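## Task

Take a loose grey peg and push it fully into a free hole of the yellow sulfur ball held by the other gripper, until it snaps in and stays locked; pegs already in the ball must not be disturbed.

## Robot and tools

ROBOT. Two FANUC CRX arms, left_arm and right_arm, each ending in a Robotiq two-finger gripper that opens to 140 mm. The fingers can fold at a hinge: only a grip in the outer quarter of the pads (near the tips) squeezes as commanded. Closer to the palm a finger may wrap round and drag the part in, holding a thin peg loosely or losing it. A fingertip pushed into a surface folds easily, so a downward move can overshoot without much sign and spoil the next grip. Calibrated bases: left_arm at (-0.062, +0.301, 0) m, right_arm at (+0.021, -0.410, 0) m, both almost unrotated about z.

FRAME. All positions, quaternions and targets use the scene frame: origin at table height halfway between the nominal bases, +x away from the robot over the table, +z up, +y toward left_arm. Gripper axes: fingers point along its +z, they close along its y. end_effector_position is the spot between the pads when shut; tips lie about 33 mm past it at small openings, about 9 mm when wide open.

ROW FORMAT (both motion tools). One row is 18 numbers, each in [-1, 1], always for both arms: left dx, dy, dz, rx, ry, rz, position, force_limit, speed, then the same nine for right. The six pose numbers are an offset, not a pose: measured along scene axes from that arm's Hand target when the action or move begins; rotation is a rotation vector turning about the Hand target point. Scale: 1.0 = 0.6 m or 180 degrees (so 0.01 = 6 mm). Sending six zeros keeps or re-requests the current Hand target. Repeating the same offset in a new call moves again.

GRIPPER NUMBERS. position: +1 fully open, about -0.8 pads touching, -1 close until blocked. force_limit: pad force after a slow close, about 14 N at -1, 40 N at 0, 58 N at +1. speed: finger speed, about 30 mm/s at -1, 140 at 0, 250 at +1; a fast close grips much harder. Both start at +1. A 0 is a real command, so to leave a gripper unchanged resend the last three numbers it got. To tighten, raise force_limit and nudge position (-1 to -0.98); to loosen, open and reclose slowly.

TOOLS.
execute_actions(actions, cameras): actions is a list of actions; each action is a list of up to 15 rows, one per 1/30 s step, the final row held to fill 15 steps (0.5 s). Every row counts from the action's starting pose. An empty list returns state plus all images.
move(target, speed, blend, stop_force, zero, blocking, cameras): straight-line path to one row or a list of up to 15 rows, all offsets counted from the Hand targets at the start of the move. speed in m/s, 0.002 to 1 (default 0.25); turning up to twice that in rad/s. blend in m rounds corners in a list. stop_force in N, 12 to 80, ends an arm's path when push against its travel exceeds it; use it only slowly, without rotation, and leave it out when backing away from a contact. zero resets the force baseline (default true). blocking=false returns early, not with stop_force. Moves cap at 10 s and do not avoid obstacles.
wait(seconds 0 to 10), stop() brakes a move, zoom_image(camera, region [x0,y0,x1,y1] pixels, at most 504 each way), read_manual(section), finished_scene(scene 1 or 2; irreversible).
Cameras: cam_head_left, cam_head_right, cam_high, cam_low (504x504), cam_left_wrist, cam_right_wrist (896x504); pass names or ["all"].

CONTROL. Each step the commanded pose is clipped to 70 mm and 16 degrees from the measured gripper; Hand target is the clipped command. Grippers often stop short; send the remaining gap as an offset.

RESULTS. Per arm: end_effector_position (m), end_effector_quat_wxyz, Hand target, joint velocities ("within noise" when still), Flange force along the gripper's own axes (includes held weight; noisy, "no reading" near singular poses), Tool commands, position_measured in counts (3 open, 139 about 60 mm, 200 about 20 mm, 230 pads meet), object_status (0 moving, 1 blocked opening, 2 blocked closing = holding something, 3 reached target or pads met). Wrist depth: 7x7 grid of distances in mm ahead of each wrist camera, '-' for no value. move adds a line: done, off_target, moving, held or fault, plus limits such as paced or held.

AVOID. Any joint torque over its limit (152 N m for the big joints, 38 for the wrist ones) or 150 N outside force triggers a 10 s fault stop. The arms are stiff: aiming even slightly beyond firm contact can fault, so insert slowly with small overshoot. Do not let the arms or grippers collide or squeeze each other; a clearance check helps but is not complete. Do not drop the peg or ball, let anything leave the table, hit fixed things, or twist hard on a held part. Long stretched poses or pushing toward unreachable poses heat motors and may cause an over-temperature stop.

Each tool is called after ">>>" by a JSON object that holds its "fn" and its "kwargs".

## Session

>>> {"fn": "execute_actions", "kwargs": {"actions": []}}

>>> {"fn": "zoom_image", "kwargs": {"camera": "cam_head_left", "region": [200, 250, 504, 504]}}

>>> {"fn": "zoom_image", "kwargs": {"camera": "cam_high", "region": [254, 100, 504, 350]}}

Scene clock: 0.00 s.
left_arm: end_effector_position=(+0.3865, -0.0776, +0.1497) position_measured=198 object_status=3 end_effector_quat_wxyz=(+0.429, +0.571, +0.525, -0.462) | right_arm: end_effector_position=(+0.5213, -0.4179, +0.2720) position_measured=3 object_status=3 end_effector_quat_wxyz=(+0.000, +1.000, -0.008, +0.000)
Joint positions: left_arm=[-0.082 0.442 -0.685 1.436 -1.407 2.016] | right_arm=[0.263 0.133 0.22 0 -1.657 1.308]
Joint velocities: within noise
Flange force (N): no reading
Wrist depth (mm): cam_left_wrist=[420 - - - - - 455 / 435 484 845 - 735 - 806 / 445 504 2077 2216 2397 1819 2442 / 453 511 619 - 137 - - / 2465 - - - 94 - - / - - - - - - - / - - - - - - -] | cam_right_wrist=[390 - 373 376 369 367 365 / 392 399 384 393 386 387 382 / 407 409 415 414 408 398 398 / 434 131 431 438 430 133 112 / 88 112 459 455 454 - 106 / - 98 493 472 480 476 101 / - 519 512 517 513 505 -]
Hand target: left_arm +0.3865, -0.0776, +0.1497; +0.429, +0.571, +0.525, -0.462 | right_arm +0.5213, -0.4179, +0.2720; +0.000, +1.000, -0.008, +0.000
Tool commands: left_gripper/position=-0.545098 left_gripper/force_limit=+1.0 left_gripper/speed=+1.0 right_gripper/position=+1.0 right_gripper/force_limit=+1.0 right_gripper/speed=+1.0
camera_calibration:
cam_left_wrist: T_world_to_cam=[[0.995961, -0.0897001, -0.00383537, -0.379162], [0.0165777, 0.141745, 0.989764, -0.140235], [-0.0882384, -0.985831, 0.14266, 0.0792833], [0, 0, 0, 1]] pos_world=[0.386952, 0.0640267, 0.126035]

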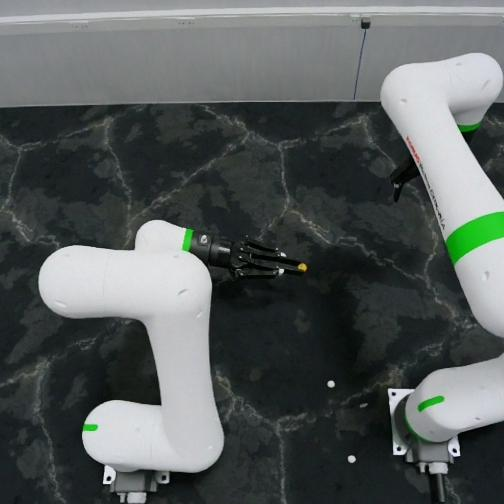

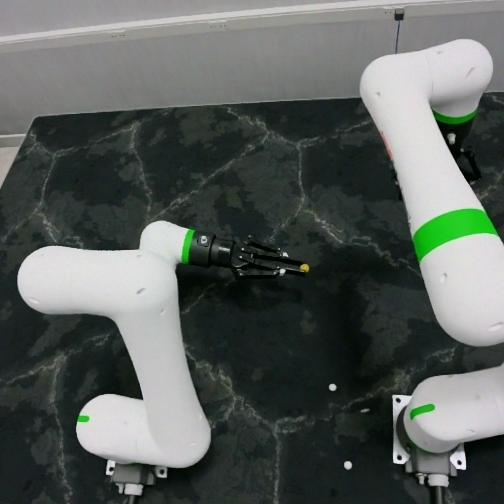

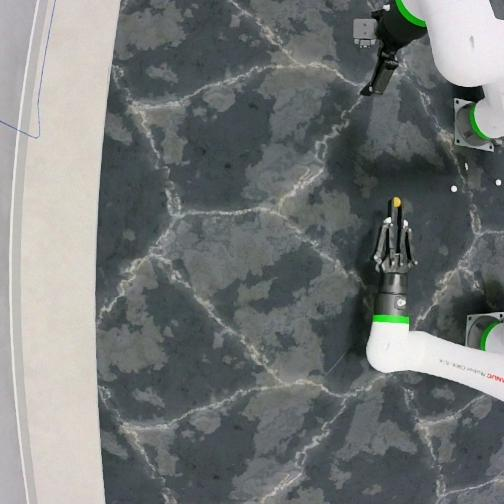

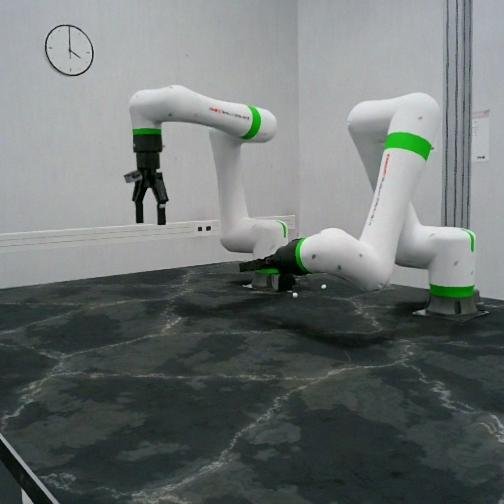

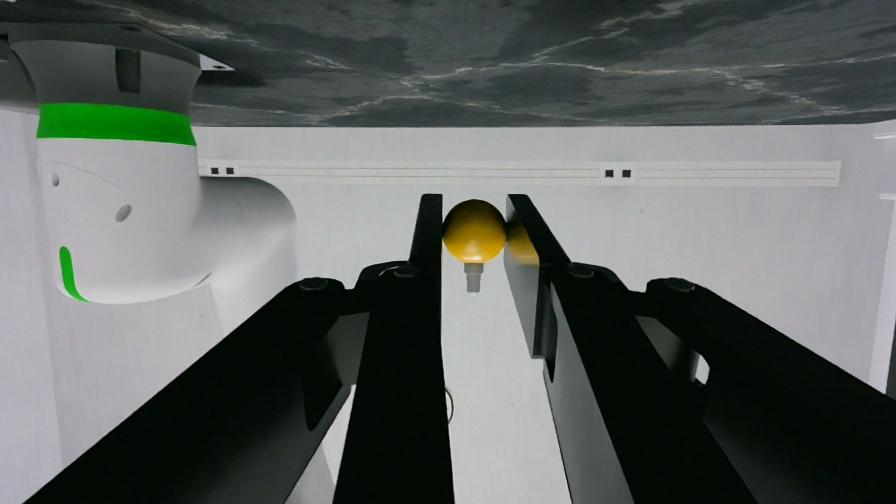

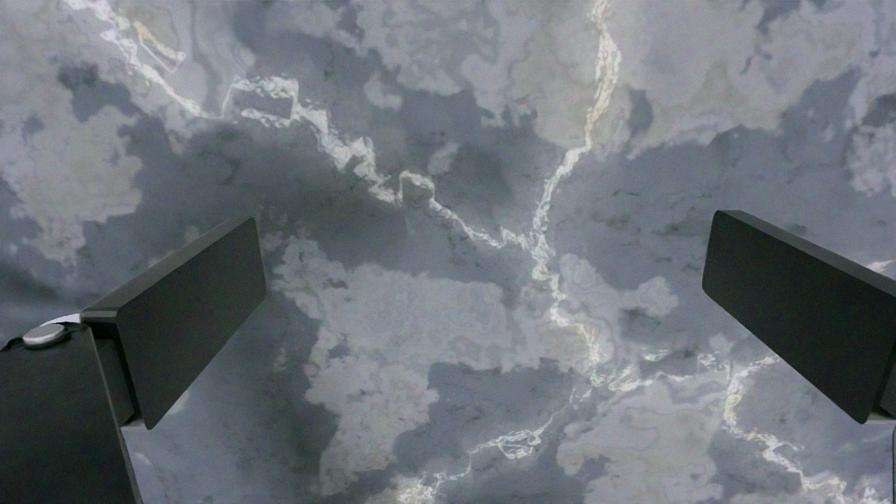

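Scaled by 1.658 from the camera's 504x504 image, which has a finer 720x720 frame.

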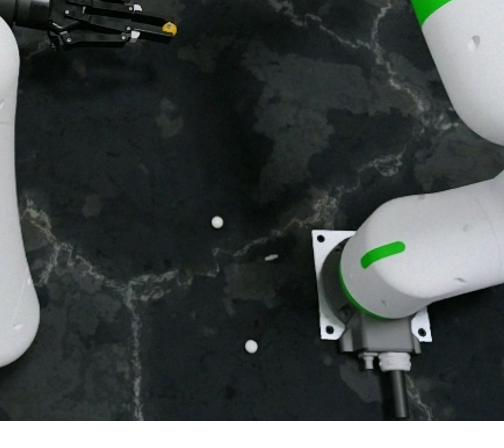

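Scaled by 2.016 from the camera's 504x504 image, which has a finer 720x720 frame.

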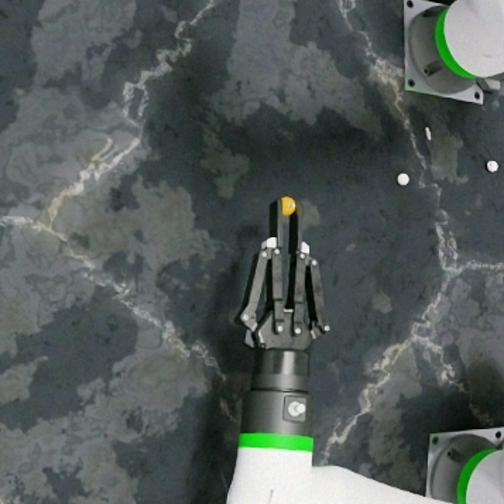

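>>> {"fn": "zoom_image", "kwargs": {"camera": "cam_left_wrist", "region": [420, 180, 540, 310]}}

>>> {"fn": "zoom_image", "kwargs": {"camera": "cam_high", "region": [380, 185, 420, 225]}}

>>> {"fn": "zoom_image", "kwargs": {"camera": "cam_head_left", "region": [280, 245, 330, 290]}}

>>> {"fn": "zoom_image", "kwargs": {"camera": "cam_head_right", "region": [280, 245, 330, 290]}}

>>> {"fn": "zoom_image", "kwargs": {"camera": "cam_head_left", "region": [345, 390, 385, 420]}}

Scaled by 3.877 from the camera's 896x504 image, which has a finer 1280x720 frame.

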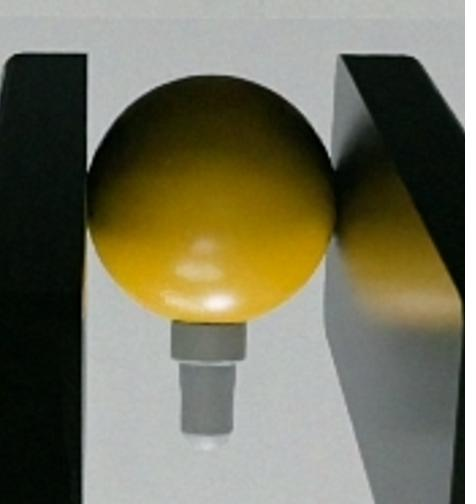

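Scaled by 12.600 from the camera's 504x504 image, which has a finer 720x720 frame.

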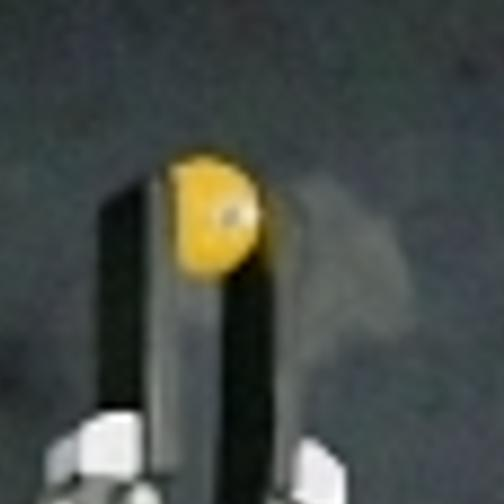

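Scaled by 10.080 from the camera's 504x504 image, which has a finer 720x720 frame.

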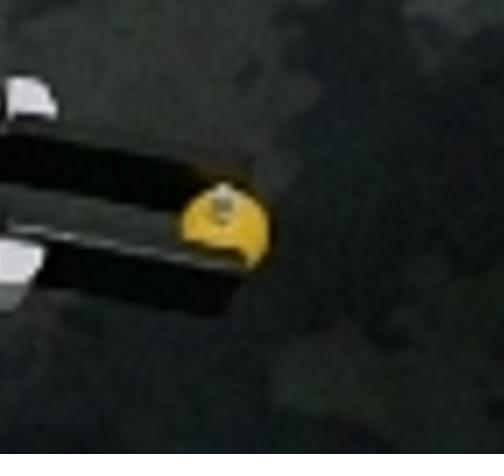

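Scaled by 10.080 from the camera's 504x504 image, which has a finer 720x720 frame.

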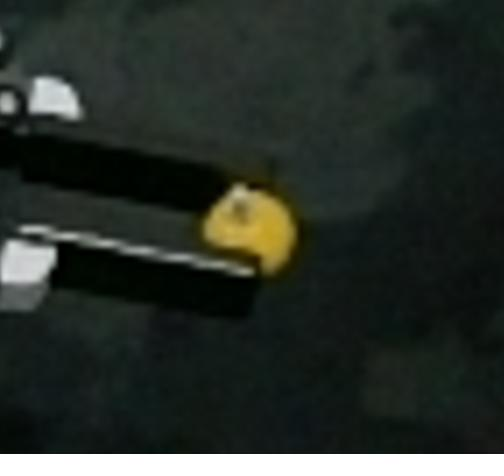

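Scaled by 12.600 from the camera's 504x504 image, which has a finer 720x720 frame.

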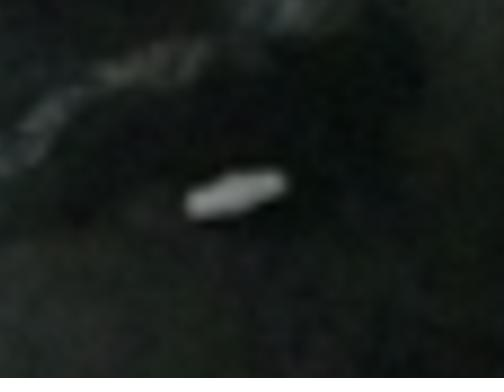

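>>> {"fn": "move", "kwargs": {"target": [[0.117,0,0.167,0,0,0,-1,1,-1,-0.452,0.197,0.047,-0.1397,0.1525,0.457,-0.4,1,0],[0.117,0,0.167,0,0,0,-1,1,-1,-0.757,0.3815,-0.27,-0.1397,0.1525,0.457,-0.4,1,0]], "speed": 0.3, "blend": 0.03, "cameras": ["cam_right_wrist","cam_head_left","cam_low"]}}

>>> {"fn": "zoom_image", "kwargs": {"camera": "cam_right_wrist", "region": [380, 120, 580, 280]}}

Scene clock: 39.47 s.
left_arm: end_effector_position=(+0.4567, -0.0776, +0.2499) position_measured=201 object_status=2 end_effector_quat_wxyz=(+0.429, +0.571, +0.525, -0.462) | right_arm: end_effector_position=(+0.0671, -0.1891, +0.1100) position_measured=179 object_status=3 end_effector_quat_wxyz=(+0.199, +0.710, +0.640, -0.214)
Joint positions: left_arm=[-0.067 0.416 -0.43 1.384 -1.461 2.294] | right_arm=[1.745 0.043 -0.369 -0.139 -1.735 1.327]
Flange force (N): left_arm=[2.1 1.5 -1.1] | right_arm=[5.5 -1.2 -2.3]
Wrist depth (mm): cam_left_wrist=[448 - - 769 - 856 822 / 415 406 2334 - - 1857 2060 / 438 413 2254 2093 1870 2198 1968 / 2637 427 2419 - 134 - 2110 / 2465 - 94 - 94 - 1939 / - - - - - - - / - - - - - - -] | cam_right_wrist=[194 200 200 200 196 202 202 / 234 229 229 230 231 231 231 / 265 266 267 259 270 271 272 / 333 324 310 322 147 314 327 / 385 - 95 313 93 92 396 / - - - 289 - - - / - - - 263 - - -]
Hand target: left_arm +0.4567, -0.0776, +0.2499; +0.429, +0.571, +0.525, -0.462 | right_arm +0.0671, -0.1890, +0.1100; +0.199, +0.710, +0.640, -0.214
Off the commanded pose: left_arm 0.000 m, 0 deg | right_arm 0.000 m, 0 deg.
move: done
camera_calibration:
cam_right_wrist: T_world_to_cam=[[0.994595, -0.103157, 0.0118495, -0.0778219], [-0.0687979, -0.569206, 0.819311, -0.191781], [-0.0777728, -0.815698, -0.573226, 0.0570248], [0, 0, 0, 1]] pos_world=[0.0686421, -0.0706761, 0.190739]
Images, in order (width x height): cam_head_left 504x504, cam_low 504x504, cam_right_wrist 896x504.

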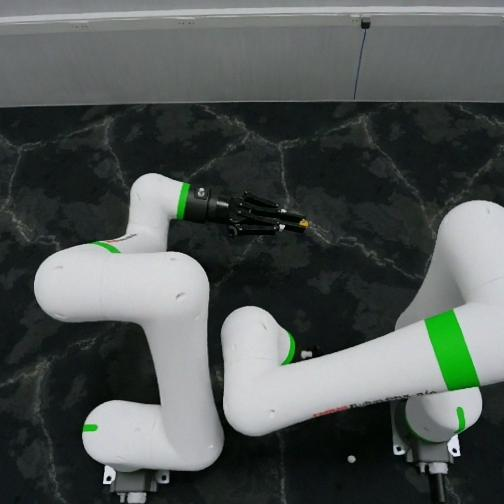

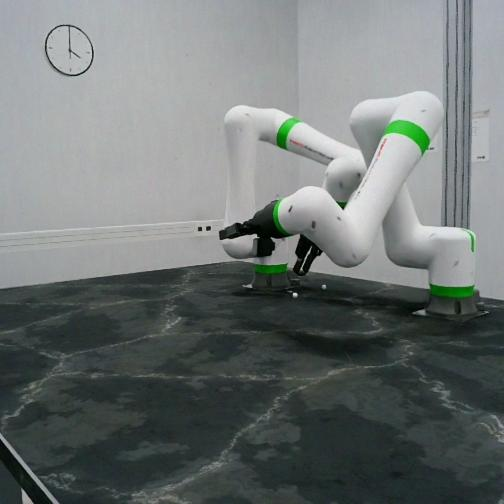

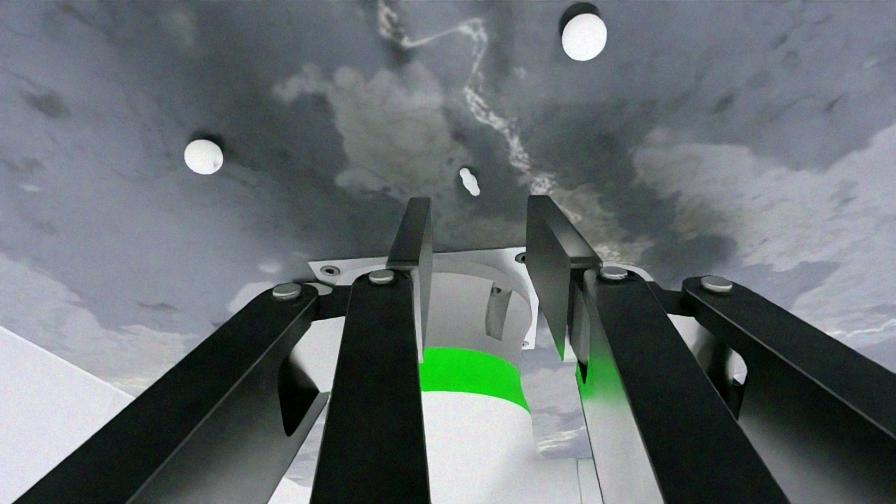

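Scaled by 2.520 from the camera's 896x504 image, which has a finer 1280x720 frame.

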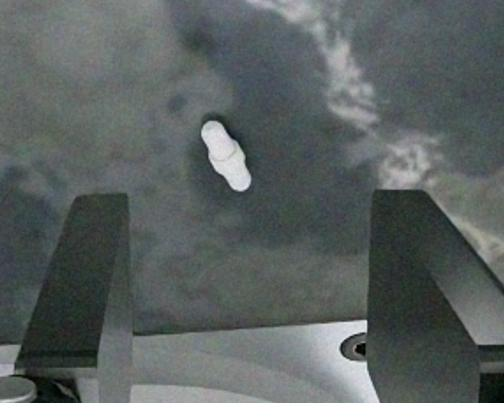

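>>> {"fn": "move", "kwargs": {"target": [0,0,0,0,0,0,-1,1,-1,-0.0128,-0.0998,-0.1192,0,0,0,-0.4,1,0], "speed": 0.12, "cameras": ["cam_right_wrist"]}}

>>> {"fn": "zoom_image", "kwargs": {"camera": "cam_right_wrist", "region": [380, 120, 580, 280]}}

Scene clock: 48.23 s.
left_arm: end_effector_position=(+0.4567, -0.0776, +0.2499) position_measured=201 object_status=2 end_effector_quat_wxyz=(+0.429, +0.571, +0.525, -0.462) | right_arm: end_effector_position=(+0.0594, -0.2489, +0.0385) position_measured=179 object_status=3 end_effector_quat_wxyz=(+0.199, +0.710, +0.640, -0.214)
Joint positions: left_arm=[-0.067 0.416 -0.43 1.384 -1.461 2.294] | right_arm=[1.793 -0.004 -0.606 -0.163 -1.542 1.313]
Flange force (N): left_arm=[2.4 1.4 -1.3] | right_arm=[7.3 -1.0 -1.4]
Wrist depth (mm): cam_left_wrist=[446 700 715 745 - - - / 414 401 - 1998 - - 2110 / 427 407 2397 2313 2397 2216 - / 2536 427 2355 - 135 2198 2162 / - - 94 - 94 88 2029 / - - - - - - - / - - - - - - -] | cam_right_wrist=[125 125 126 126 126 126 126 / 143 143 144 144 144 145 144 / 161 167 168 163 169 170 170 / 200 201 194 195 146 196 204 / 251 228 95 231 93 91 246 / - - - 226 - - - / - - - 211 - - -]
Hand target: left_arm +0.4567, -0.0776, +0.2499; +0.429, +0.571, +0.525, -0.462 | right_arm +0.0594, -0.2489, +0.0385; +0.199, +0.710, +0.640, -0.214
Off the commanded pose: left_arm 0.000 m, 0 deg | right_arm 0.000 m, 0 deg.
move: done
camera_calibration:
cam_right_wrist: T_world_to_cam=[[0.994594, -0.103167, 0.0118434, -0.0754947], [-0.068803, -0.569254, 0.819278, -0.167746], [-0.0777801, -0.815663, -0.573275, -0.0334666], [0, 0, 0, 1]] pos_world=[0.0609421, -0.130576, 0.119139]
Images, in order (width x height): cam_right_wrist 896x504.

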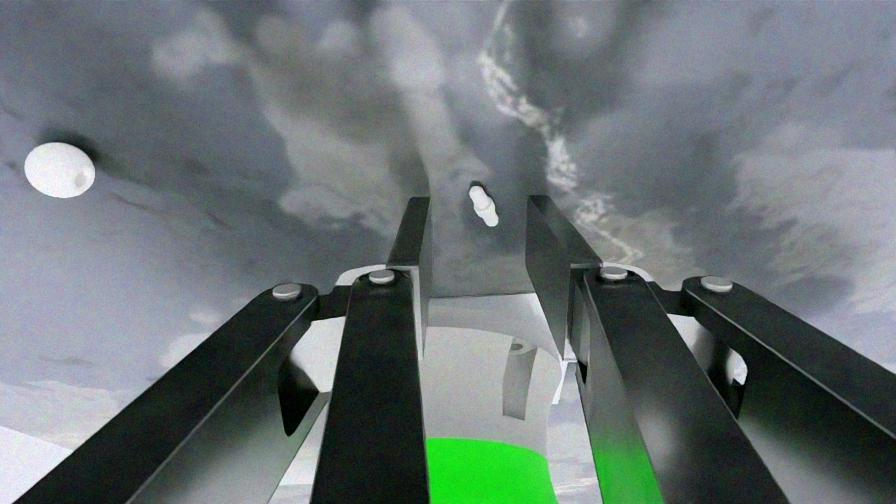

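Scaled by 2.520 from the camera's 896x504 image, which has a finer 1280x720 frame.

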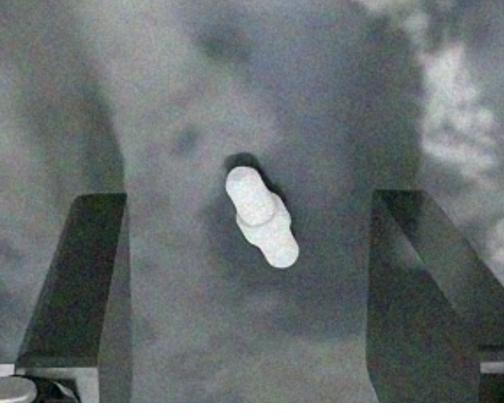

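>>> {"fn": "move", "kwargs": {"target": [0,0,0,0,0,0,-1,1,-1,0,0,-0.004,0,0,0,-0.4,1,0], "speed": 0.05}}

>>> {"fn": "move", "kwargs": {"target": [0,0,0,0,0,0,-1,1,-1,0,0,0,0,0,0,-1,-0.3,-1], "speed": 0.05}}

>>> {"fn": "move", "kwargs": {"target": [0,0,0,0,0,0,-1,1,-1,0,0,0.05,0,0,0,-1,-0.3,-1], "speed": 0.08, "cameras": ["cam_right_wrist"]}}

>>> {"fn": "zoom_image", "kwargs": {"camera": "cam_right_wrist", "region": [420, 140, 540, 260]}}

Scene clock: 53.33 s.
left_arm: end_effector_position=(+0.4567, -0.0776, +0.2499) position_measured=201 object_status=2 end_effector_quat_wxyz=(+0.429, +0.571, +0.525, -0.462) | right_arm: end_effector_position=(+0.0594, -0.2489, +0.0361) position_measured=179 object_status=3 end_effector_quat_wxyz=(+0.199, +0.710, +0.640, -0.214)
Joint positions: left_arm=[-0.067 0.416 -0.43 1.384 -1.461 2.294] | right_arm=[1.793 0 -0.609 -0.163 -1.535 1.315]
Flange force (N): left_arm=[2.5 2.5 -1.0] | right_arm=[6.9 -1.2 -0.4]
Wrist depth (mm): cam_left_wrist=[448 - 879 769 - 771 - / 413 404 2637 - 1925 - - / 428 410 2376 2355 1968 2179 2376 / - 428 - - 134 2216 - / 2805 - 94 - 94 - - / - - - - - - - / - - - - - - -] | cam_right_wrist=[122 122 126 123 123 124 124 / 140 140 140 141 141 142 142 / 153 164 165 159 166 172 167 / 196 197 190 191 146 193 201 / 246 224 95 230 92 92 241 / - - - 226 - - - / - - - 210 - - -]
Hand target: left_arm +0.4567, -0.0776, +0.2499; +0.429, +0.571, +0.525, -0.462 | right_arm +0.0594, -0.2489, +0.0361; +0.199, +0.710, +0.640, -0.214
Off the commanded pose: left_arm 0.000 m, 0 deg | right_arm 0.000 m, 0 deg.
move: done

Scene clock: 54.60 s.
left_arm: end_effector_position=(+0.4567, -0.0776, +0.2499) position_measured=201 object_status=2 end_effector_quat_wxyz=(+0.429, +0.571, +0.525, -0.462) | right_arm: end_effector_position=(+0.0594, -0.2489, +0.0361) position_measured=224 object_status=0 end_effector_quat_wxyz=(+0.199, +0.710, +0.640, -0.214)
Joint positions: left_arm=[-0.067 0.416 -0.43 1.384 -1.461 2.294] | right_arm=[1.793 0.001 -0.609 -0.163 -1.535 1.315]
Flange force (N): left_arm=[2.5 2.3 -0.9] | right_arm=[5.5 -1.2 -5.1]
Wrist depth (mm): cam_left_wrist=[449 - - - 743 747 - / 410 400 - 2179 - 2313 2254 / 430 409 - 1925 2254 2293 1968 / 2355 427 - - 132 2273 - / 1806 - 94 - 94 - - / - - - - - - - / - - - - - - -] | cam_right_wrist=[122 122 126 123 123 124 124 / 140 140 141 141 141 142 142 / 153 160 164 160 171 171 167 / 196 197 197 111 184 200 193 / 247 237 - 94 78 228 254 / 294 - - - - 73 - / - - - - - - -]
Hand target: left_arm +0.4567, -0.0776, +0.2499; +0.429, +0.571, +0.525, -0.462 | right_arm +0.0594, -0.2489, +0.0361; +0.199, +0.710, +0.640, -0.214
Off the commanded pose: left_arm 0.000 m, 0 deg | right_arm 0.000 m, 0 deg.
move: done

Scene clock: 55.43 s.
left_arm: end_effector_position=(+0.4567, -0.0776, +0.2499) position_measured=201 object_status=2 end_effector_quat_wxyz=(+0.429, +0.571, +0.525, -0.462) | right_arm: end_effector_position=(+0.0595, -0.2489, +0.0661) position_measured=224 object_status=2 end_effector_quat_wxyz=(+0.199, +0.710, +0.640, -0.214)
Joint positions: left_arm=[-0.067 0.416 -0.43 1.384 -1.461 2.294] | right_arm=[1.793 -0.052 -0.574 -0.163 -1.621 1.301]
Flange force (N): left_arm=[2.0 2.6 -1.1] | right_arm=[7.0 -1.4 -2.2]
Wrist depth (mm): cam_left_wrist=[445 724 - 778 - 758 832 / 410 401 2611 2293 - - - / 426 412 2254 2313 2273 2254 2273 / 2611 430 2355 122 134 - - / - - 94 - 94 - 2162 / - - - - - - - / - - - - - - -] | cam_right_wrist=[154 154 154 154 151 155 156 / 166 176 171 177 178 178 178 / 204 205 207 200 206 209 209 / 246 237 247 113 241 251 244 / 309 - - 94 78 302 318 / 390 - - - - 72 - / - - - - - - -]
Hand target: left_arm +0.4567, -0.0776, +0.2499; +0.429, +0.571, +0.525, -0.462 | right_arm +0.0594, -0.2489, +0.0661; +0.199, +0.710, +0.640, -0.214
Off the commanded pose: left_arm 0.000 m, 0 deg | right_arm 0.000 m, 0 deg.
move: done
camera_calibration:
cam_right_wrist: T_world_to_cam=[[0.994601, -0.103084, 0.0119179, -0.0758222], [-0.0688125, -0.56921, 0.819307, -0.190356], [-0.0776738, -0.815704, -0.573231, -0.0176626], [0, 0, 0, 1]] pos_world=[0.0609421, -0.130576, 0.146739]
Images, in order (width x height): cam_right_wrist 896x504.

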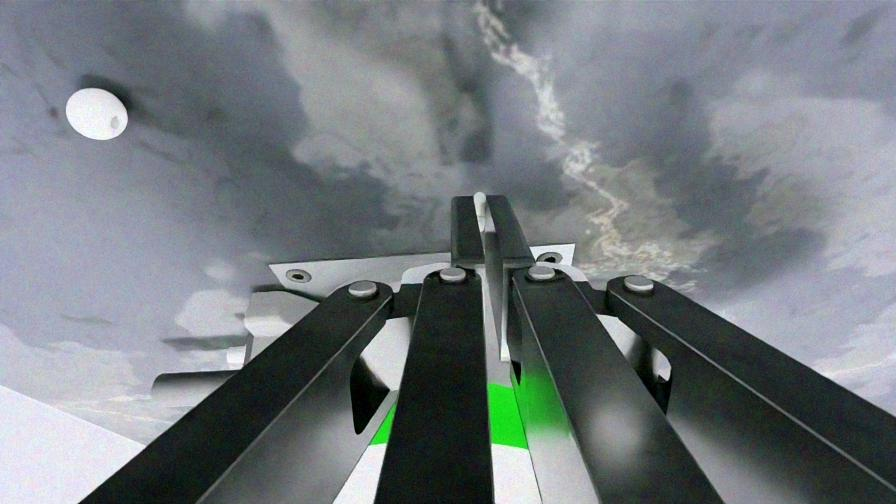

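Scaled by 4.200 from the camera's 896x504 image, which has a finer 1280x720 frame.

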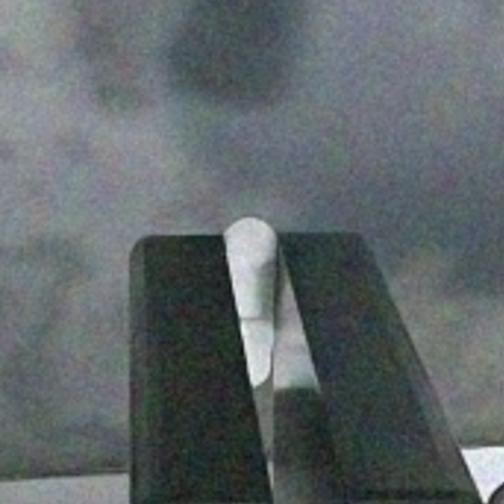

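>>> {"fn": "move", "kwargs": {"target": [[0,0,0,0,0,0,-1,1,-1,0.25,-0.05,0.08,0,0,0,-1,-0.3,-1],[0,0,0,0,0,0,-1,1,-1,0.4347,-0.3355,0.05,0,0,0,-1,-0.3,-1],[0,0,0,0,0,0,-1,1,-1,0.4347,-0.3355,-0.0483,0,0,0,-1,-0.3,-1]], "speed": [0.2,0.2,0.08], "blend": [0.03,0.02,0]}}

>>> {"fn": "move", "kwargs": {"target": [0,0,0,0,0,0,-1,1,-1,0,0,0,0,0,0,-0.5,-1,-1], "speed": 0.1, "cameras": ["cam_right_wrist"]}}

>>> {"fn": "zoom_image", "kwargs": {"camera": "cam_right_wrist", "region": [400, 130, 560, 260]}}

Scene clock: 65.03 s.
left_arm: end_effector_position=(+0.4567, -0.0776, +0.2499) position_measured=201 object_status=2 end_effector_quat_wxyz=(+0.429, +0.571, +0.525, -0.462) | right_arm: end_effector_position=(+0.3202, -0.4502, +0.0371) position_measured=224 object_status=2 end_effector_quat_wxyz=(+0.199, +0.710, +0.640, -0.214)
Joint positions: left_arm=[-0.067 0.416 -0.43 1.384 -1.461 2.294] | right_arm=[0.83 -0.028 -0.787 0.366 -1.316 2.038]
Flange force (N): left_arm=[2.7 1.5 -1.1] | right_arm=[5.1 4.0 -1.1]
Wrist depth (mm): cam_left_wrist=[448 - 455 - 767 - - / 465 526 408 2293 2376 - 1968 / 470 549 352 2198 2419 - 2077 / 250 284 322 - 134 2254 2273 / 240 255 94 - 94 89 2611 / - - - - - - - / - - - - - - -] | cam_right_wrist=[123 123 123 124 124 124 125 / 140 141 142 142 142 143 143 / 164 165 165 166 172 168 167 / 197 198 200 113 192 193 203 / 246 247 - 94 78 - 254 / 308 - - - - 72 321 / - - - - - - -]
Hand target: left_arm +0.4567, -0.0776, +0.2499; +0.429, +0.571, +0.525, -0.462 | right_arm +0.3202, -0.4502, +0.0371; +0.199, +0.710, +0.640, -0.214
Off the commanded pose: left_arm 0.000 m, 0 deg | right_arm 0.000 m, 0 deg.
move: done

Scene clock: 66.00 s.
left_arm: end_effector_position=(+0.4567, -0.0776, +0.2499) position_measured=201 object_status=2 end_effector_quat_wxyz=(+0.429, +0.571, +0.525, -0.462) | right_arm: end_effector_position=(+0.3202, -0.4502, +0.0371) position_measured=192 object_status=0 end_effector_quat_wxyz=(+0.199, +0.710, +0.640, -0.214)
Joint positions: left_arm=[-0.067 0.416 -0.43 1.384 -1.461 2.294] | right_arm=[0.83 -0.028 -0.787 0.366 -1.316 2.038]
Flange force (N): left_arm=[1.7 1.1 -0.8] | right_arm=[5.6 4.6 -0.6]
Wrist depth (mm): cam_left_wrist=[448 - 452 - - - - / 464 524 402 2313 - - 1983 / 467 545 351 2093 2397 2162 2235 / 250 284 321 122 134 2376 1897 / 240 254 94 - 94 - - / - - - - - - - / - - - - - - -] | cam_right_wrist=[123 123 124 124 124 125 125 / 141 141 141 142 142 143 143 / 164 165 166 165 166 166 168 / 198 198 199 192 156 202 201 / 247 236 - 238 93 91 242 / - - - 337 - - - / - - - 466 - - -]
Hand target: left_arm +0.4567, -0.0776, +0.2499; +0.429, +0.571, +0.525, -0.462 | right_arm +0.3202, -0.4502, +0.0371; +0.199, +0.710, +0.640, -0.214
Off the commanded pose: left_arm 0.000 m, 0 deg | right_arm 0.000 m, 0 deg.
move: done
camera_calibration:
cam_right_wrist: T_world_to_cam=[[0.994594, -0.103163, 0.0118585, -0.355636], [-0.0688024, -0.569139, 0.819358, -0.263217], [-0.0777782, -0.815744, -0.57316, -0.178218], [0, 0, 0, 1]] pos_world=[0.321742, -0.331876, 0.117739]
Images, in order (width x height): cam_right_wrist 896x504.

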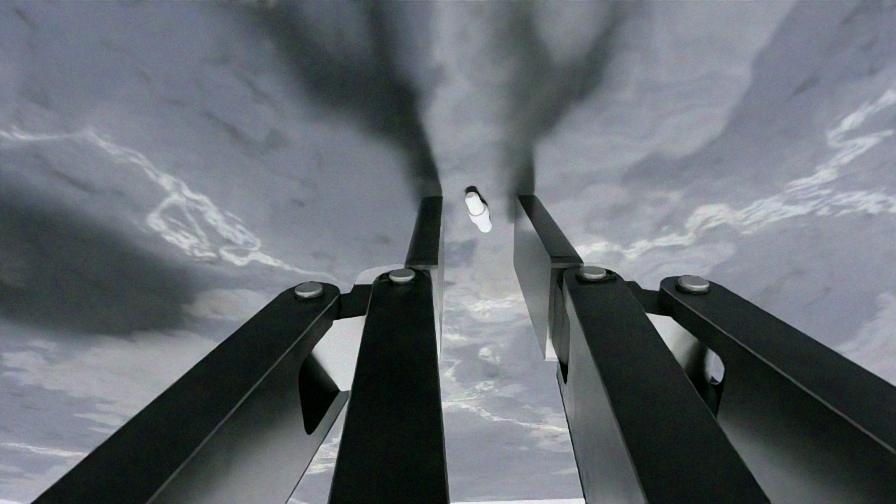

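Scaled by 3.150 from the camera's 896x504 image, which has a finer 1280x720 frame.

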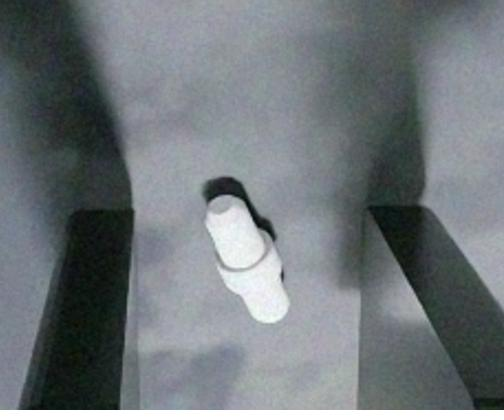

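>>> {"fn": "move", "kwargs": {"target": [[0,0,0,0,0,0,-1,1,-1,0.0042,0.0467,0.069,0,0,0,-0.5,-1,-1],[0,0,0,0,0,0,-1,1,-1,0.002,-0.0525,0.0833,0.1892,0.0112,0.091,-0.5,-1,-1],[0,0,0,0,0,0,-1,1,-1,0.002,-0.0525,0.0315,0.1892,0.0112,0.091,-0.5,-1,-1]], "speed": [0.12,0.2,0.1], "blend": [0.01,0.01,0], "cameras": ["cam_right_wrist"]}}

>>> {"fn": "zoom_image", "kwargs": {"camera": "cam_right_wrist", "region": [400, 130, 560, 260]}}

Scene clock: 77.70 s.
left_arm: end_effector_position=(+0.4567, -0.0776, +0.2499) position_measured=201 object_status=2 end_effector_quat_wxyz=(+0.429, +0.571, +0.525, -0.462) | right_arm: end_effector_position=(+0.3214, -0.4817, +0.0560) position_measured=192 object_status=3 end_effector_quat_wxyz=(+0.000, +0.636, +0.771, +0.000)
Joint positions: left_arm=[-0.067 0.416 -0.43 1.384 -1.461 2.294] | right_arm=[0.216 -0.29 -0.685 0 -1.176 3.132]
Flange force (N): left_arm=[1.8 2.2 -0.9] | right_arm=[-2.4 8.5 1.2]
Wrist depth (mm): cam_left_wrist=[447 867 561 - 719 873 - / 459 616 553 2198 2273 1157 - / 466 628 515 2419 2488 2442 1870 / - 664 - 122 135 2273 2110 / - - 94 - 94 88 - / - - - - - - - / - - - - - - -] | cam_right_wrist=[173 175 174 173 173 172 172 / 183 182 182 181 181 180 180 / 191 191 191 189 191 189 191 / 202 201 200 198 156 200 199 / 213 211 - 210 93 91 208 / - - - 224 - - - / - - - - - - -]
Hand target: left_arm +0.4567, -0.0776, +0.2499; +0.429, +0.571, +0.525, -0.462 | right_arm +0.3214, -0.4817, +0.0560; +0.000, +0.636, +0.771, +0.000
Off the commanded pose: left_arm 0.000 m, 0 deg | right_arm 0.000 m, 0 deg.
move: done
camera_calibration:
cam_right_wrist: T_world_to_cam=[[0.982526, 0.186122, 0.00133072, -0.216516], [0.173253, -0.917158, 0.358893, -0.516263], [0.0680182, -0.352391, -0.933378, 0.00352591], [0, 0, 0, 1]] pos_world=[0.301937, -0.431954, 0.188862]
Images, in order (width x height): cam_right_wrist 896x504.

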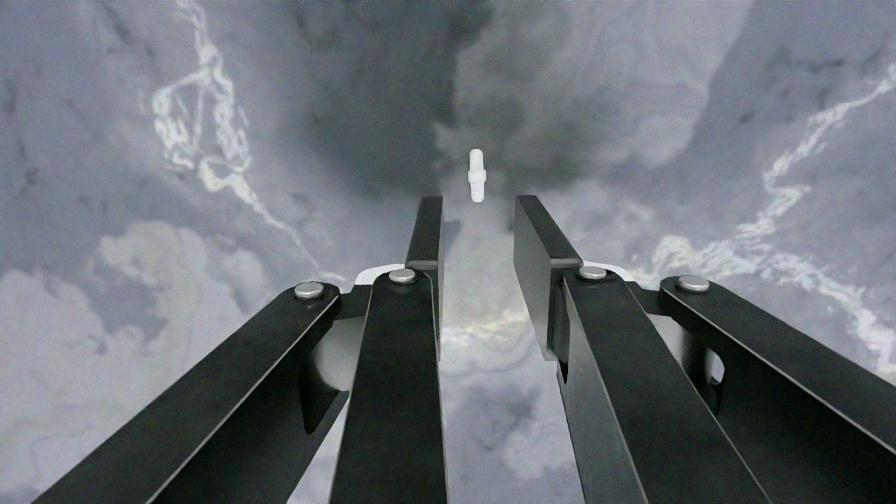

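Scaled by 3.150 from the camera's 896x504 image, which has a finer 1280x720 frame.

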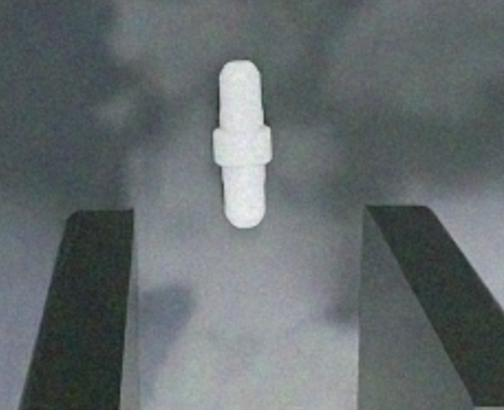

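>>> {"fn": "move", "kwargs": {"target": [0,0,0,0,0,0,-1,1,-1,0.0003,-0.0014,-0.0368,0,0,0,-0.5,-1,-1], "speed": 0.05, "cameras": ["cam_right_wrist"]}}

>>> {"fn": "zoom_image", "kwargs": {"camera": "cam_right_wrist", "region": [430, 130, 530, 250]}}

Scene clock: 82.53 s.
left_arm: end_effector_position=(+0.4567, -0.0776, +0.2499) position_measured=201 object_status=2 end_effector_quat_wxyz=(+0.429, +0.571, +0.525, -0.462) | right_arm: end_effector_position=(+0.3216, -0.4826, +0.0339) position_measured=192 object_status=3 end_effector_quat_wxyz=(+0.000, +0.636, +0.771, +0.000)
Joint positions: left_arm=[-0.067 0.416 -0.43 1.384 -1.461 2.294] | right_arm=[0.213 -0.26 -0.719 0 -1.111 3.135]
Flange force (N): left_arm=[2.5 2.8 -1.0] | right_arm=[-1.5 7.3 2.1]
Wrist depth (mm): cam_left_wrist=[450 - 526 767 827 - - / 463 576 551 2093 2110 - - / 468 613 544 2198 2254 - 2235 / 2611 648 2465 - 134 - 2110 / 2585 - 94 - 94 - - / - - - - - - - / - - - - - - -] | cam_right_wrist=[153 152 153 153 151 152 152 / 161 162 160 160 159 160 159 / 169 169 170 166 168 168 167 / 178 178 177 176 157 176 176 / 191 186 - 184 93 92 186 / 198 - - 198 - - - / - - - 211 - - -]
Hand target: left_arm +0.4567, -0.0776, +0.2499; +0.429, +0.571, +0.525, -0.462 | right_arm +0.3216, -0.4826, +0.0339; +0.000, +0.636, +0.771, +0.000
Off the commanded pose: left_arm 0.000 m, 0 deg | right_arm 0.000 m, 0 deg.
move: done
camera_calibration:
cam_right_wrist: T_world_to_cam=[[0.982529, 0.186106, 0.00133781, -0.216445], [0.173238, -0.917174, 0.358861, -0.509115], [0.0680131, -0.35236, -0.93339, -0.0172801], [0, 0, 0, 1]] pos_world=[0.302037, -0.432754, 0.166862]
Images, in order (width x height): cam_right_wrist 896x504.

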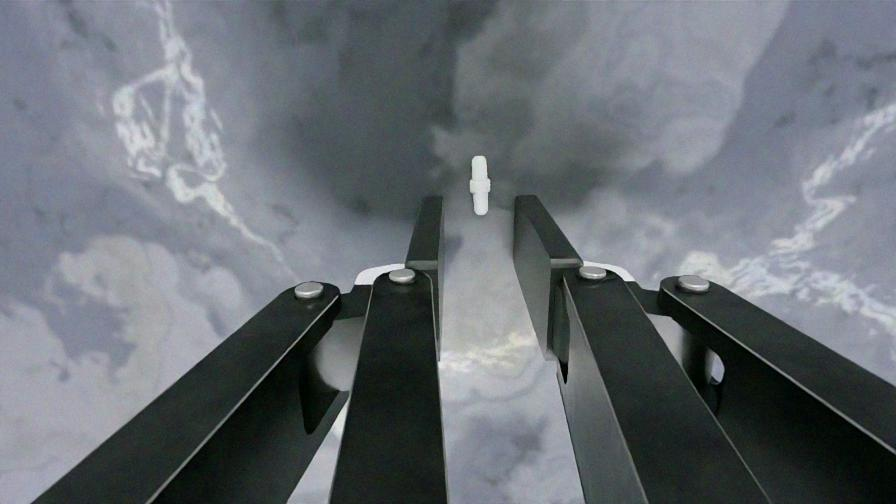

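Scaled by 4.200 from the camera's 896x504 image, which has a finer 1280x720 frame.

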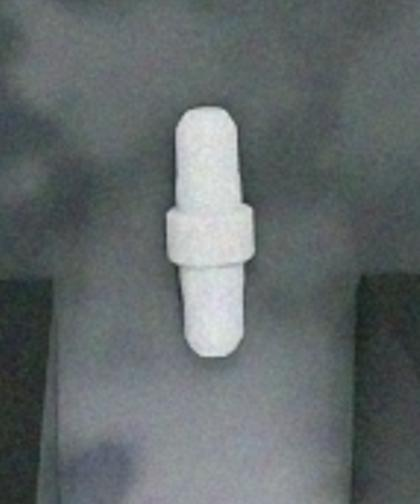

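>>> {"fn": "move", "kwargs": {"target": [0,0,0,0,0,0,-1,1,-1,0,0,0,0,0,0,-1,1,0.1], "speed": 0.05}}

>>> {"fn": "move", "kwargs": {"target": [0,0,0,0,0,0,-1,1,-1,0,0,0.05,0,0,0,-1,1,0.1], "speed": 0.08, "cameras": ["cam_right_wrist"]}}

>>> {"fn": "zoom_image", "kwargs": {"camera": "cam_right_wrist", "region": [430, 130, 530, 250]}}

Scene clock: 86.27 s.
left_arm: end_effector_position=(+0.4567, -0.0776, +0.2499) position_measured=201 object_status=2 end_effector_quat_wxyz=(+0.429, +0.571, +0.525, -0.462) | right_arm: end_effector_position=(+0.3216, -0.4826, +0.0339) position_measured=228 object_status=2 end_effector_quat_wxyz=(+0.000, +0.636, +0.771, +0.000)
Joint positions: left_arm=[-0.067 0.416 -0.43 1.384 -1.461 2.294] | right_arm=[0.213 -0.26 -0.719 0 -1.111 3.135]
Flange force (N): left_arm=[2.6 1.6 -0.4] | right_arm=[-2.2 7.5 0.1]
Wrist depth (mm): cam_left_wrist=[445 - 534 - 769 845 - / 464 591 548 2235 - - - / 469 606 - 2127 1897 2293 - / 2664 653 2419 - 135 - - / - - 94 - 94 - - / - - - - - - - / - - - - - - -] | cam_right_wrist=[153 153 153 152 151 152 152 / 161 161 161 160 159 159 159 / 169 169 171 167 168 168 167 / 178 178 178 119 173 176 176 / 190 188 89 94 78 184 186 / 198 - - - - 72 195 / - - - - - - -]
Hand target: left_arm +0.4567, -0.0776, +0.2499; +0.429, +0.571, +0.525, -0.462 | right_arm +0.3216, -0.4826, +0.0339; +0.000, +0.636, +0.771, +0.000
Off the commanded pose: left_arm 0.000 m, 0 deg | right_arm 0.000 m, 0 deg.
move: done

Scene clock: 87.10 s.
left_arm: end_effector_position=(+0.4567, -0.0776, +0.2499) position_measured=201 object_status=2 end_effector_quat_wxyz=(+0.429, +0.571, +0.525, -0.462) | right_arm: end_effector_position=(+0.3216, -0.4826, +0.0639) position_measured=228 object_status=2 end_effector_quat_wxyz=(+0.000, +0.636, +0.771, +0.000)
Joint positions: left_arm=[-0.067 0.416 -0.43 1.384 -1.461 2.294] | right_arm=[0.213 -0.298 -0.671 0 -1.198 3.135]
Flange force (N): left_arm=[2.2 3.0 -1.4] | right_arm=[-2.1 7.8 0.9]
Wrist depth (mm): cam_left_wrist=[450 856 654 - - - 719 / 463 618 542 1983 - - 1870 / 467 610 534 2355 2179 2293 1712 / 2805 663 - - 2313 2273 - / 2512 - 94 - 94 89 - / - - - - - - - / - - - - - - -] | cam_right_wrist=[181 182 180 180 180 179 179 / 188 190 189 189 188 188 186 / 200 200 198 196 199 196 199 / 208 210 209 113 206 209 208 / 224 222 - 94 78 217 219 / 236 - - - - 72 229 / - - - - - - -]
Hand target: left_arm +0.4567, -0.0776, +0.2499; +0.429, +0.571, +0.525, -0.462 | right_arm +0.3216, -0.4826, +0.0639; +0.000, +0.636, +0.771, +0.000
Off the commanded pose: left_arm 0.000 m, 0 deg | right_arm 0.000 m, 0 deg.
move: done
camera_calibration:
cam_right_wrist: T_world_to_cam=[[0.98251, 0.186208, 0.00127977, -0.216405], [0.173345, -0.917108, 0.358978, -0.519964], [0.0680182, -0.352477, -0.933345, 0.0105317], [0, 0, 0, 1]] pos_world=[0.302037, -0.432854, 0.196762]
Images, in order (width x height): cam_right_wrist 896x504.

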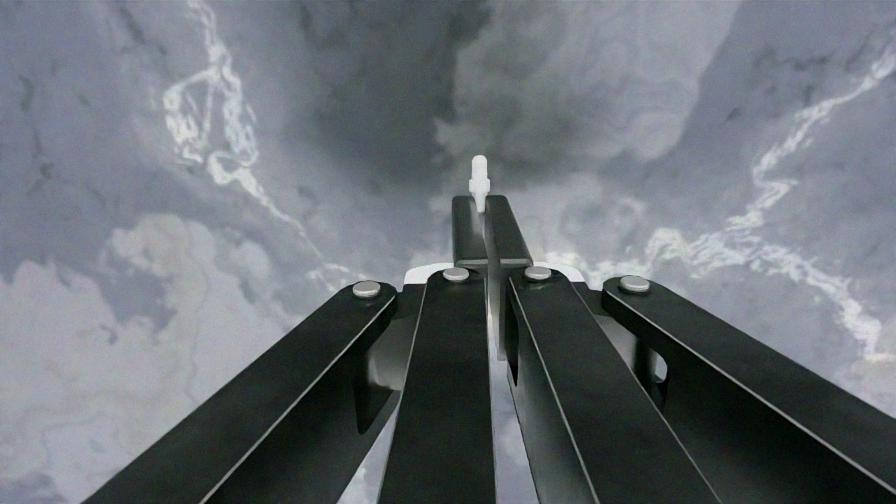

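Scaled by 4.200 from the camera's 896x504 image, which has a finer 1280x720 frame.

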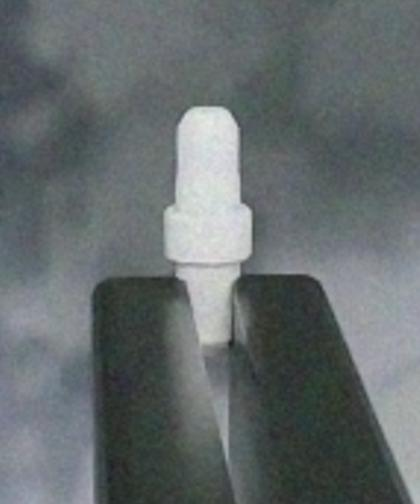

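>>> {"fn": "move", "kwargs": {"target": [[0,0,0,0,0,0,-1,1,-1,0.064,0.054,0.26,0.1,0.01,-0.01,-1,1,0.1],[0,0,0,0,0,0,-1,1,-1,0.2215,0.4793,0.2252,0.4983,0.0478,-0.0478,-1,1,0.1]], "speed": [0.2,0.25], "blend": [0.03,0], "cameras": ["cam_right_wrist","cam_head_left","cam_low"]}}

>>> {"fn": "zoom_image", "kwargs": {"camera": "cam_right_wrist", "region": [400, 60, 560, 220]}}

Scene clock: 102.03 s.
left_arm: end_effector_position=(+0.4567, -0.0776, +0.2499) position_measured=201 object_status=2 end_effector_quat_wxyz=(+0.429, +0.571, +0.525, -0.462) | right_arm: end_effector_position=(+0.4545, -0.1950, +0.1990) position_measured=228 object_status=2 end_effector_quat_wxyz=(+0.500, -0.500, -0.500, -0.500)
Joint positions: left_arm=[-0.067 0.416 -0.43 1.384 -1.461 2.294] | right_arm=[-0.255 0.454 -0.166 -1.411 -1.789 3.78]
Flange force (N): left_arm=[2.1 2.4 -0.6] | right_arm=[-5.8 4.8 0.0]
Wrist depth (mm): cam_left_wrist=[444 - - 771 - - - / 460 1085 - 303 2334 2179 - / 472 656 2198 372 2162 2273 2719 / 2866 663 2355 - 583 - 2179 / 2719 - 94 572 94 - - / - - - - - - - / - - - - - - -] | cam_right_wrist=[- - 533 326 319 - - / 553 - 4555 211 2669 - - / 587 - 1341 1074 2968 - 1694 / 614 - 755 111 101 - 643 / 535 - - 94 78 - 497 / 432 - - - - 72 412 / - - - - - - -]
Hand target: left_arm +0.4567, -0.0776, +0.2499; +0.429, +0.571, +0.525, -0.462 | right_arm +0.4545, -0.1950, +0.1990; +0.500, -0.500, -0.500, -0.500
Off the commanded pose: left_arm 0.000 m, 0 deg | right_arm 0.000 m, 0 deg.
move: done
camera_calibration:
cam_right_wrist: T_world_to_cam=[[0.999991, -0.00138646, -0.00400088, -0.444221], [-0.00423189, -0.359076, -0.933299, 0.119082], [-0.00014264, 0.933307, -0.359078, 0.396446], [0, 0, 0, 1]] pos_world=[0.444778, -0.327862, 0.251717]
Images, in order (width x height): cam_head_left 504x504, cam_low 504x504, cam_right_wrist 896x504.

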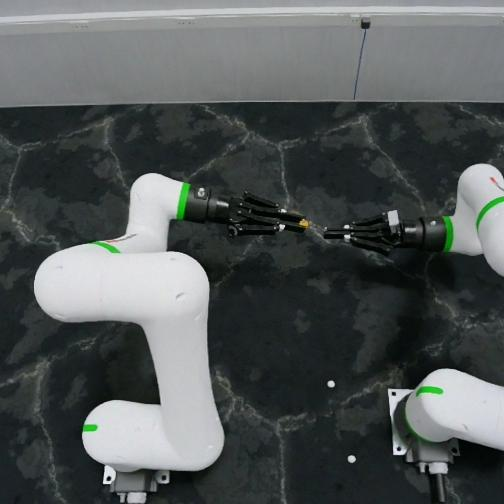

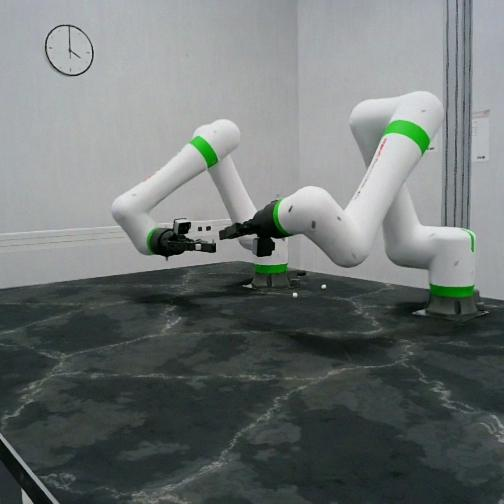

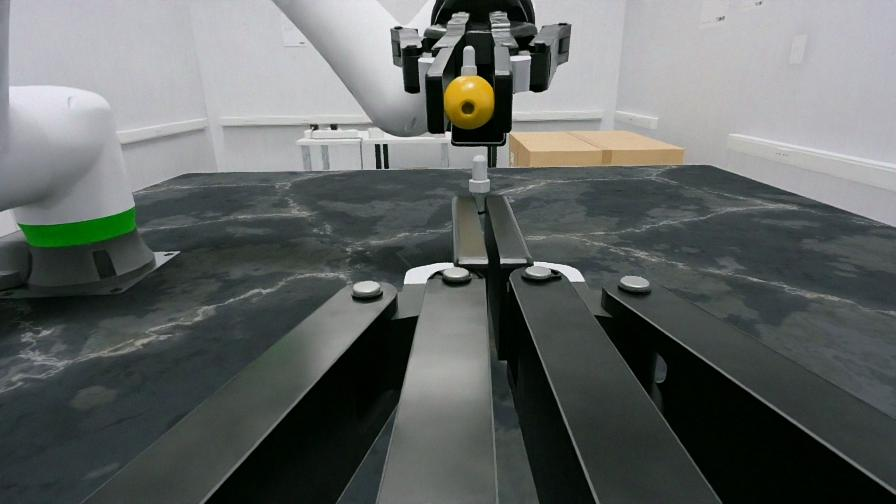

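Scaled by 3.150 from the camera's 896x504 image, which has a finer 1280x720 frame.

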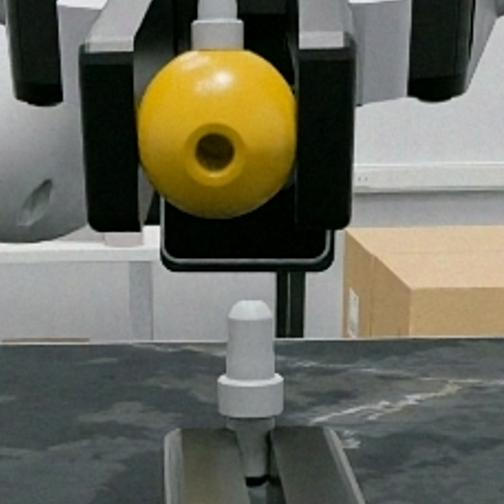

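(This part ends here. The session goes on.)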